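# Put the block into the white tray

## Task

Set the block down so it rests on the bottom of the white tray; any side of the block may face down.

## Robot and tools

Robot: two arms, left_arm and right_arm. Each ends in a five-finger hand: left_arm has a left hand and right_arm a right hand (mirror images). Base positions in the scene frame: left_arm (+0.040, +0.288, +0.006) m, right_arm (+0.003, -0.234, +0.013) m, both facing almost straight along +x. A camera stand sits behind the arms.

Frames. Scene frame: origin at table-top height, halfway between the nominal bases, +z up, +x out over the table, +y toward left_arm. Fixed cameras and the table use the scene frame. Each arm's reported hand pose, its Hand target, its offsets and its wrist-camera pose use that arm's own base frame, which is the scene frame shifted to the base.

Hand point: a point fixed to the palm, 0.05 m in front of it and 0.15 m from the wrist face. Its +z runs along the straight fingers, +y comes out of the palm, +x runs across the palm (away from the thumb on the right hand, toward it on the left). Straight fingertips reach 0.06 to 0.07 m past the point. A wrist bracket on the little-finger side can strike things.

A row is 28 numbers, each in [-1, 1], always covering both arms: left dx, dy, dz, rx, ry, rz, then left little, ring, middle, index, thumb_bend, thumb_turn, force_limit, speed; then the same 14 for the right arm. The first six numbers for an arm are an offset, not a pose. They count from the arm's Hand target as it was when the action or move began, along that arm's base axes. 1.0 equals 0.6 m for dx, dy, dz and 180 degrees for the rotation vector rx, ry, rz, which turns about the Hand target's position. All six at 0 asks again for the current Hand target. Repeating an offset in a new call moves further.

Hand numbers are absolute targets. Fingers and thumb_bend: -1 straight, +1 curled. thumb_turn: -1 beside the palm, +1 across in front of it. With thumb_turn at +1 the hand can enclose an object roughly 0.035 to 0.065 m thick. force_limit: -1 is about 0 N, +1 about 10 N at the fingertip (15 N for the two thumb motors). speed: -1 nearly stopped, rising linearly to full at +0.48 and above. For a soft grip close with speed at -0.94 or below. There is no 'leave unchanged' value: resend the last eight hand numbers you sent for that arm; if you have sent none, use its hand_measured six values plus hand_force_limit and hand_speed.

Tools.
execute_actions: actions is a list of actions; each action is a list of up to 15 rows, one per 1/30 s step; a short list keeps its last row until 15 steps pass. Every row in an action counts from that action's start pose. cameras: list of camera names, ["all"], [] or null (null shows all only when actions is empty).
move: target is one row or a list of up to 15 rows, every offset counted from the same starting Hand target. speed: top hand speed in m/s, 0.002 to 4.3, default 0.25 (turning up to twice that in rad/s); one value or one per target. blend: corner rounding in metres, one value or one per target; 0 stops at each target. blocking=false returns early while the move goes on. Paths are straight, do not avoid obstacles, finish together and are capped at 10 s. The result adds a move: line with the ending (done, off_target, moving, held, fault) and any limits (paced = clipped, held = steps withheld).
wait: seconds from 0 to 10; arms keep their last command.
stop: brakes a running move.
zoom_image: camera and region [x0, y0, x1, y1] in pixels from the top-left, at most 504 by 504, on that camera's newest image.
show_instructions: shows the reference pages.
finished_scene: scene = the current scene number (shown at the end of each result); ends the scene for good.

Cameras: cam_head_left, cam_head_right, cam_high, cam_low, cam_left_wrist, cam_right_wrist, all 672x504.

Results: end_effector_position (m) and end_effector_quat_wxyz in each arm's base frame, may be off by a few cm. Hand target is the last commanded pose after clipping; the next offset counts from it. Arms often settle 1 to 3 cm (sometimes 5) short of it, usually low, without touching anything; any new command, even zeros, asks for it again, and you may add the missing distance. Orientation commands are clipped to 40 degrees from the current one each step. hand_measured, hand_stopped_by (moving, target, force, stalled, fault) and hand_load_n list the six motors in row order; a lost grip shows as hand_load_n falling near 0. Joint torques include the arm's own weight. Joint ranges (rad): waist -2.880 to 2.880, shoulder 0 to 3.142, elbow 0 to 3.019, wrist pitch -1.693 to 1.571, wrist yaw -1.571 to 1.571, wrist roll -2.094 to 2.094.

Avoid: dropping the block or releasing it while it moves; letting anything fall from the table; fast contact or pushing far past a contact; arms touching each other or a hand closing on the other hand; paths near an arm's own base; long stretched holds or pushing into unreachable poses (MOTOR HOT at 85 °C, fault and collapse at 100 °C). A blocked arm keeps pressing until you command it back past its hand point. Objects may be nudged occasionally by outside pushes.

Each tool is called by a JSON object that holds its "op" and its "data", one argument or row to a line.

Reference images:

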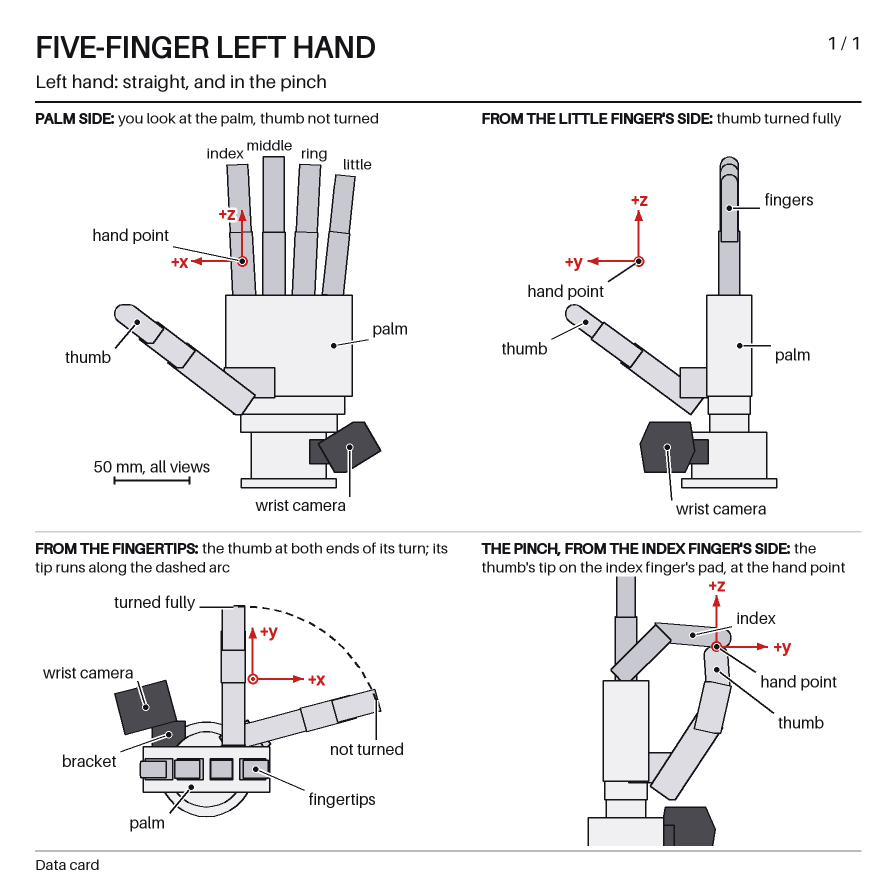

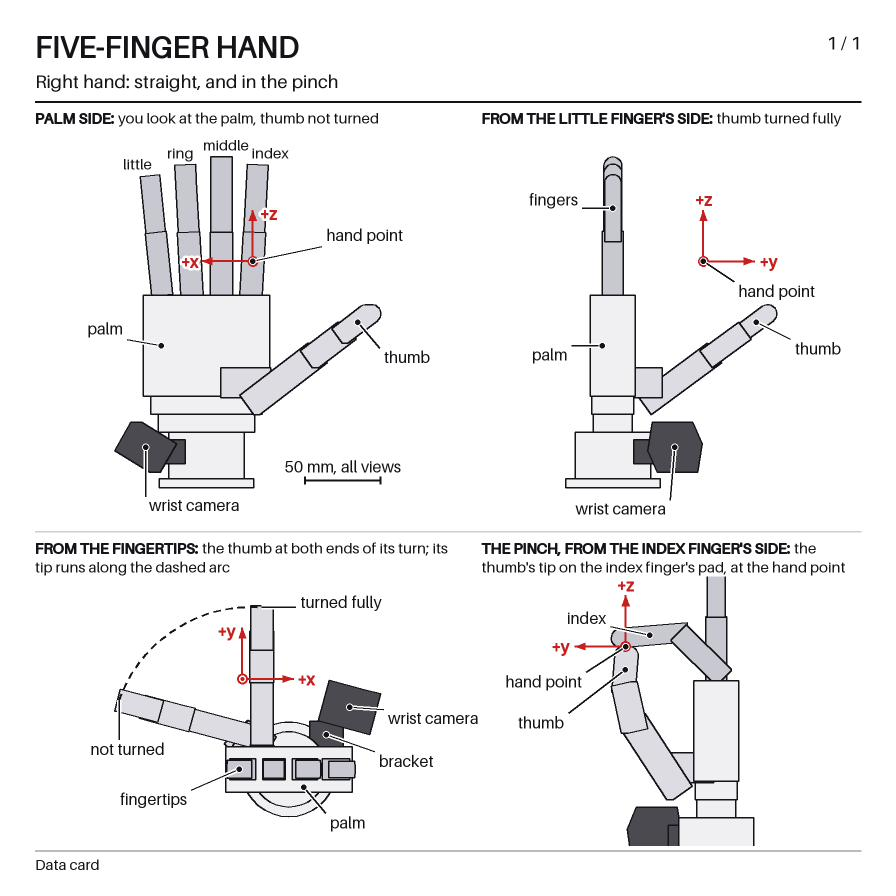

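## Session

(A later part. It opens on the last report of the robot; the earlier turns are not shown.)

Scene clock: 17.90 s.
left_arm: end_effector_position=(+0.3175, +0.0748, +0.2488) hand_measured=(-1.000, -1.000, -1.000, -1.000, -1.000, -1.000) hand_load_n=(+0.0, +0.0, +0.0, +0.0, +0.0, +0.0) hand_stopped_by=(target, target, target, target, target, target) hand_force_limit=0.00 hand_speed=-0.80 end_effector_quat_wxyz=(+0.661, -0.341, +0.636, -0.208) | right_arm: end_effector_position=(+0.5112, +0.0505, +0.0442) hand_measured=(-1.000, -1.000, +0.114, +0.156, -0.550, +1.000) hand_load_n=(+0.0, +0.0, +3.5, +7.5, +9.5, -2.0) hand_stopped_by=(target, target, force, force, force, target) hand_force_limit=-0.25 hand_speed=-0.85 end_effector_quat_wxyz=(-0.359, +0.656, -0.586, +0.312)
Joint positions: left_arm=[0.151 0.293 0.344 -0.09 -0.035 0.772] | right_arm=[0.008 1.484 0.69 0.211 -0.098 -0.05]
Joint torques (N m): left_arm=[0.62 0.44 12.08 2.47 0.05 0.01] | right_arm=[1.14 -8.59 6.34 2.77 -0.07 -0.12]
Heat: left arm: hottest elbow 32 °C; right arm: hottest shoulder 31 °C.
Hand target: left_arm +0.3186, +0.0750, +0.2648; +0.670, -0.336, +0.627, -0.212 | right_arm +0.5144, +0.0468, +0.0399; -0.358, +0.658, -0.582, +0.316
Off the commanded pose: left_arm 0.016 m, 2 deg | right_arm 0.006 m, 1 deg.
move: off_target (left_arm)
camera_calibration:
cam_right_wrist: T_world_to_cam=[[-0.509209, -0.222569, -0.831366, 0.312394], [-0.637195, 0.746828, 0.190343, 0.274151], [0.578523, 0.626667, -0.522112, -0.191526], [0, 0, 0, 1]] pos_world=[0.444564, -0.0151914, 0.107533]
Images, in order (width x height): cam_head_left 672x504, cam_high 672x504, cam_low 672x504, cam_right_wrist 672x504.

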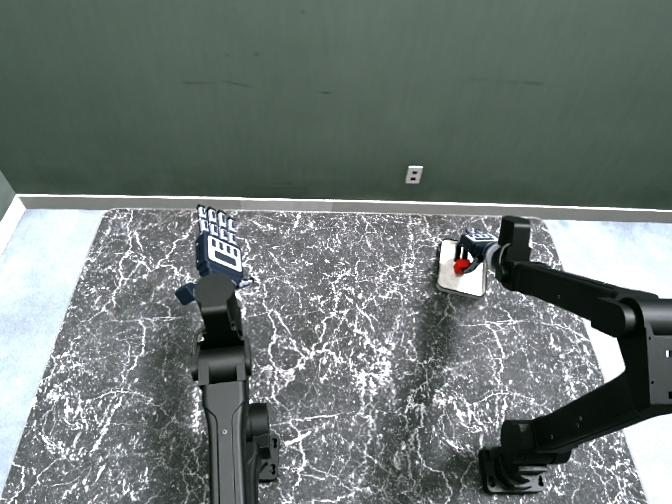

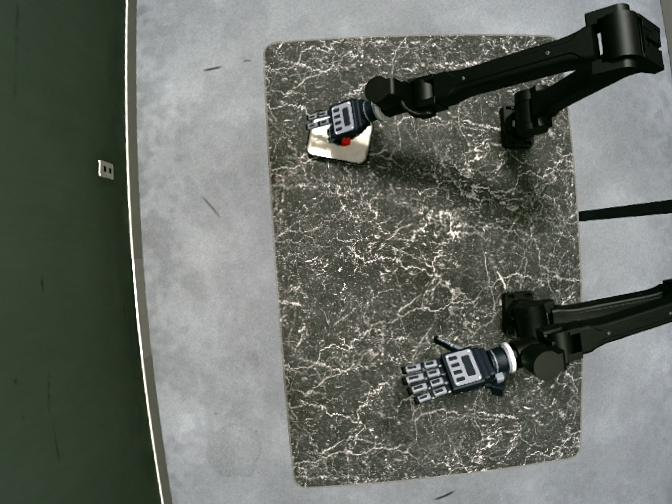

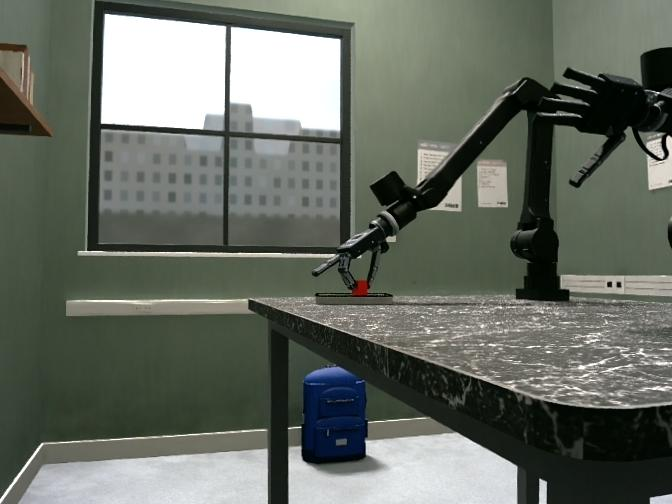

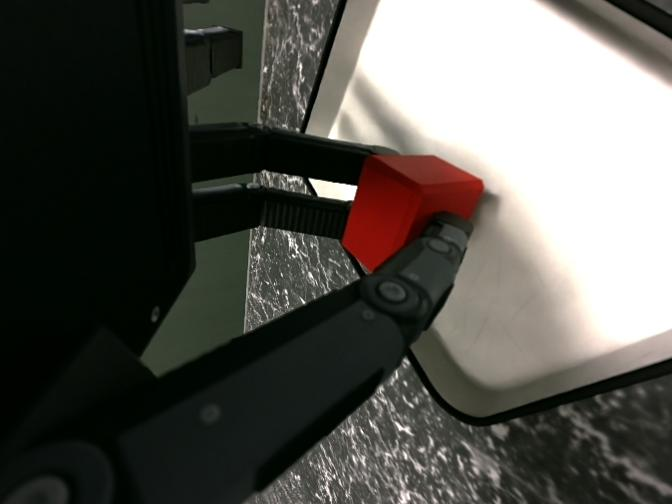

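{"op": "move", "data": {
  "target": [
    [0,0,0,0,0,0,-1,-1,-1,-1,-1,-1,0,-0.8, 0,0,-0.0255,0,0,0,-1,-1,0.5,0.5,0.1,1,-0.25,-0.85],
    [0,0,0,0,0,0,-1,-1,-1,-1,-1,-1,0,-0.8, 0,0,-0.0255,0,0,0,-1,-1,-0.25,-0.25,-0.78,1,-0.25,-0.8]
  ],
  "speed": 0.06,
  "cameras": ["cam_head_left","cam_low","cam_right_wrist"]
}}

{"op": "zoom_image", "data": {
  "camera": "cam_low",
  "region": [290, 190, 410, 310]
}}

Scene clock: 20.37 s.
left_arm: end_effector_position=(+0.3175, +0.0748, +0.2488) hand_measured=(-1.000, -1.000, -1.000, -1.000, -1.000, -1.000) hand_load_n=(+0.0, +0.0, +0.0, +0.0, +0.0, +0.0) hand_stopped_by=(target, target, target, target, target, target) hand_force_limit=0.00 hand_speed=-0.80 end_effector_quat_wxyz=(+0.661, -0.341, +0.636, -0.208) | right_arm: end_effector_position=(+0.5127, +0.0506, +0.0317) hand_measured=(-1.000, -1.000, -0.250, -0.250, -0.780, +1.000) hand_load_n=(+0.0, +0.0, +0.0, +0.0, +0.0, +0.0) hand_stopped_by=(target, target, target, target, target, target) hand_force_limit=-0.25 hand_speed=-0.80 end_effector_quat_wxyz=(-0.361, +0.655, -0.585, +0.314)
Joint positions: left_arm=[0.151 0.293 0.344 -0.09 -0.035 0.772] | right_arm=[0.008 1.519 0.679 0.264 -0.099 -0.051]
Joint torques (N m): left_arm=[1.26 0.26 11.77 2.3 0.01 0.06] | right_arm=[1.2 -8.47 5.96 2.82 -0.06 -0.11]
Heat: left arm: hottest elbow 32 °C; right arm: hottest shoulder 31 °C.
Hand target: left_arm +0.3186, +0.0750, +0.2648; +0.670, -0.336, +0.627, -0.212 | right_arm +0.5143, +0.0468, +0.0245; -0.358, +0.658, -0.582, +0.316
Off the commanded pose: left_arm 0.016 m, 2 deg | right_arm 0.008 m, 1 deg.
move: off_target (left_arm)
camera_calibration:
cam_right_wrist: T_world_to_cam=[[-0.504267, -0.222871, -0.834292, 0.300309], [-0.638614, 0.746572, 0.186557, 0.278309], [0.581281, 0.626865, -0.5188, -0.200613], [0, 0, 0, 1]] pos_world=[0.445781, -0.0150906, 0.0945471]
Images, in order (width x height): cam_head_left 672x504, cam_low 672x504, cam_right_wrist 672x504.

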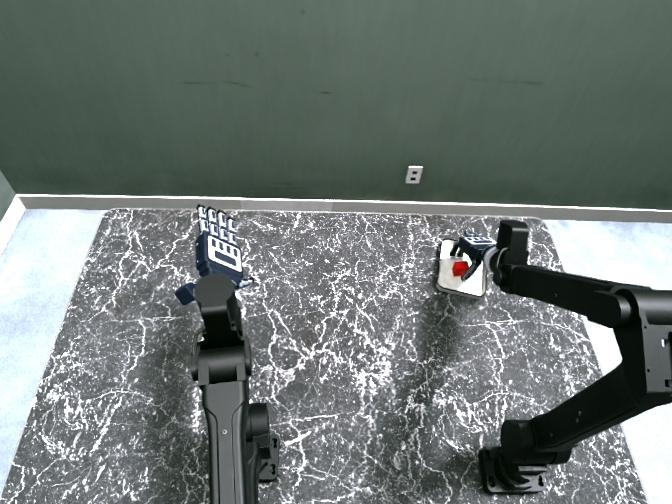

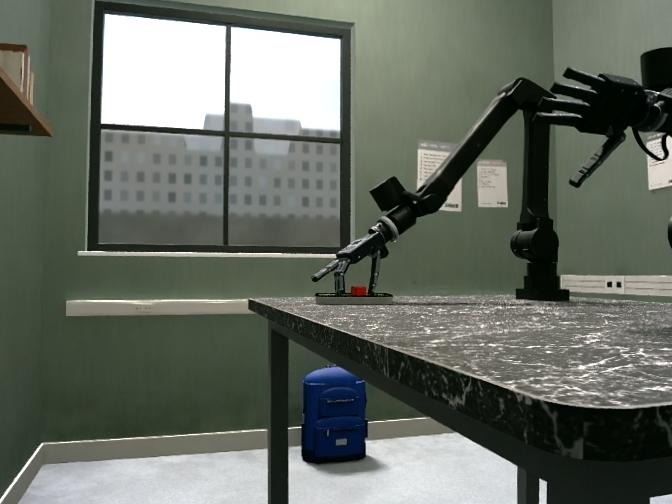

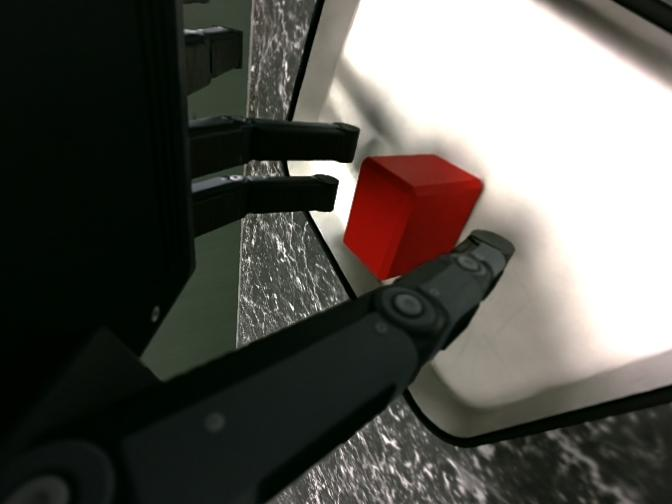

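Scaled by 4.200.

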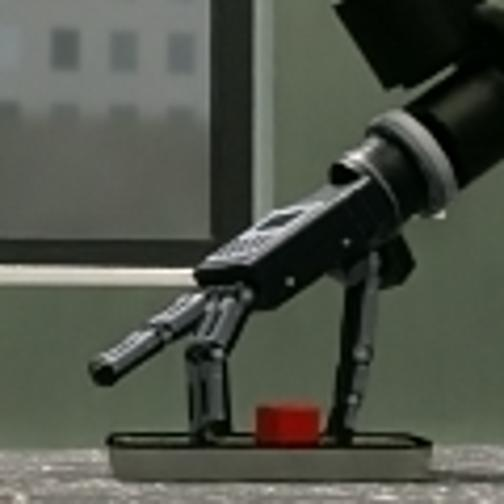

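{"op": "move", "data": {
  "target": [
    [0,0,0,0,0,0,-1,-1,-1,-1,-1,-1,0,-0.8, 0.003,0,0.1,0,0,0,-1,-1,-0.25,-0.25,-0.78,1,-0.25,-0.8],
    [0,0,0,0,0,0,-1,-1,-1,-1,-1,-1,0,-0.8, -0.11,0,0.18,0,0,0,-1,-1,-0.25,-0.25,-0.78,1,-0.25,-0.8]
  ],
  "speed": [0.12,0.25],
  "blend": 0.02,
  "cameras": ["cam_head_left","cam_low","cam_high"]
}}

Scene clock: 22.53 s.
left_arm: end_effector_position=(+0.3175, +0.0748, +0.2488) hand_measured=(-1.000, -1.000, -1.000, -1.000, -1.000, -1.000) hand_load_n=(+0.0, +0.0, +0.0, +0.0, +0.0, +0.0) hand_stopped_by=(target, target, target, target, target, target) hand_force_limit=0.00 hand_speed=-0.80 end_effector_quat_wxyz=(+0.661, -0.341, +0.636, -0.208) | right_arm: end_effector_position=(+0.4505, +0.0500, +0.1316) hand_measured=(-1.000, -1.000, -0.250, -0.250, -0.780, +1.000) hand_load_n=(+0.0, +0.0, +0.0, +0.0, +0.0, +0.0) hand_stopped_by=(target, target, target, target, target, target) hand_force_limit=-0.25 hand_speed=-0.80 end_effector_quat_wxyz=(-0.361, +0.655, -0.585, +0.314)
Joint positions: left_arm=[0.151 0.293 0.344 -0.09 -0.035 0.772] | right_arm=[0.008 1.133 0.658 -0.1 -0.099 -0.051]
Joint torques (N m): left_arm=[0.85 0.56 11.95 2.39 -0.03 0.01] | right_arm=[0.97 -7 7.54 1.62 -0.04 -0.11]
Heat: left arm: hottest elbow 32 °C; right arm: hottest shoulder 31 °C.
Hand target: left_arm +0.3186, +0.0750, +0.2648; +0.670, -0.336, +0.627, -0.212 | right_arm +0.4483, +0.0468, +0.1326; -0.358, +0.658, -0.582, +0.316
Off the commanded pose: left_arm 0.016 m, 2 deg | right_arm 0.004 m, 1 deg.
move: off_target (left_arm)
Images, in order (width x height): cam_head_left 672x504, cam_high 672x504, cam_low 672x504.

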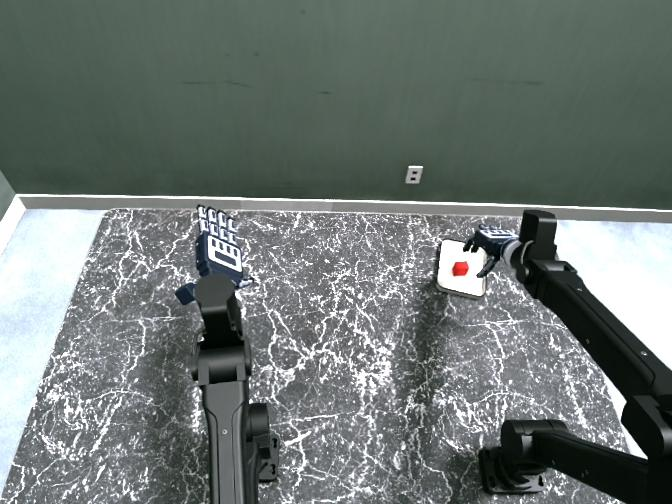

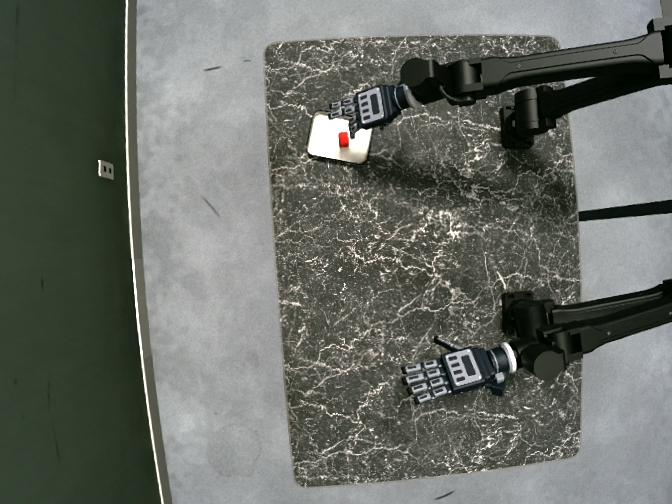

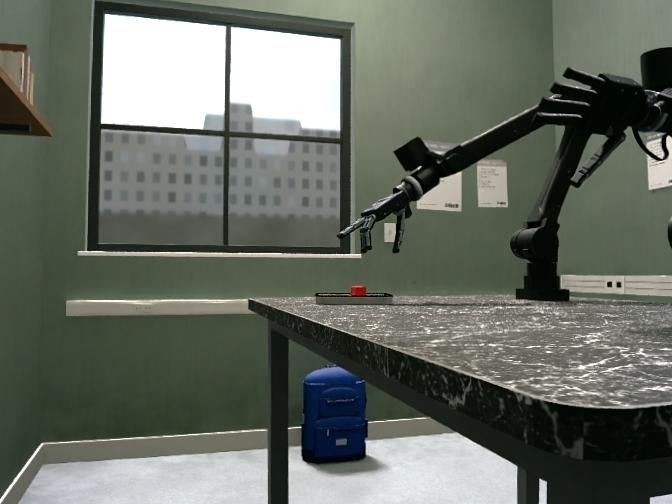

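{"op": "finished_scene", "data": {
  "scene": 3
}}

The scene is finished: the task was done.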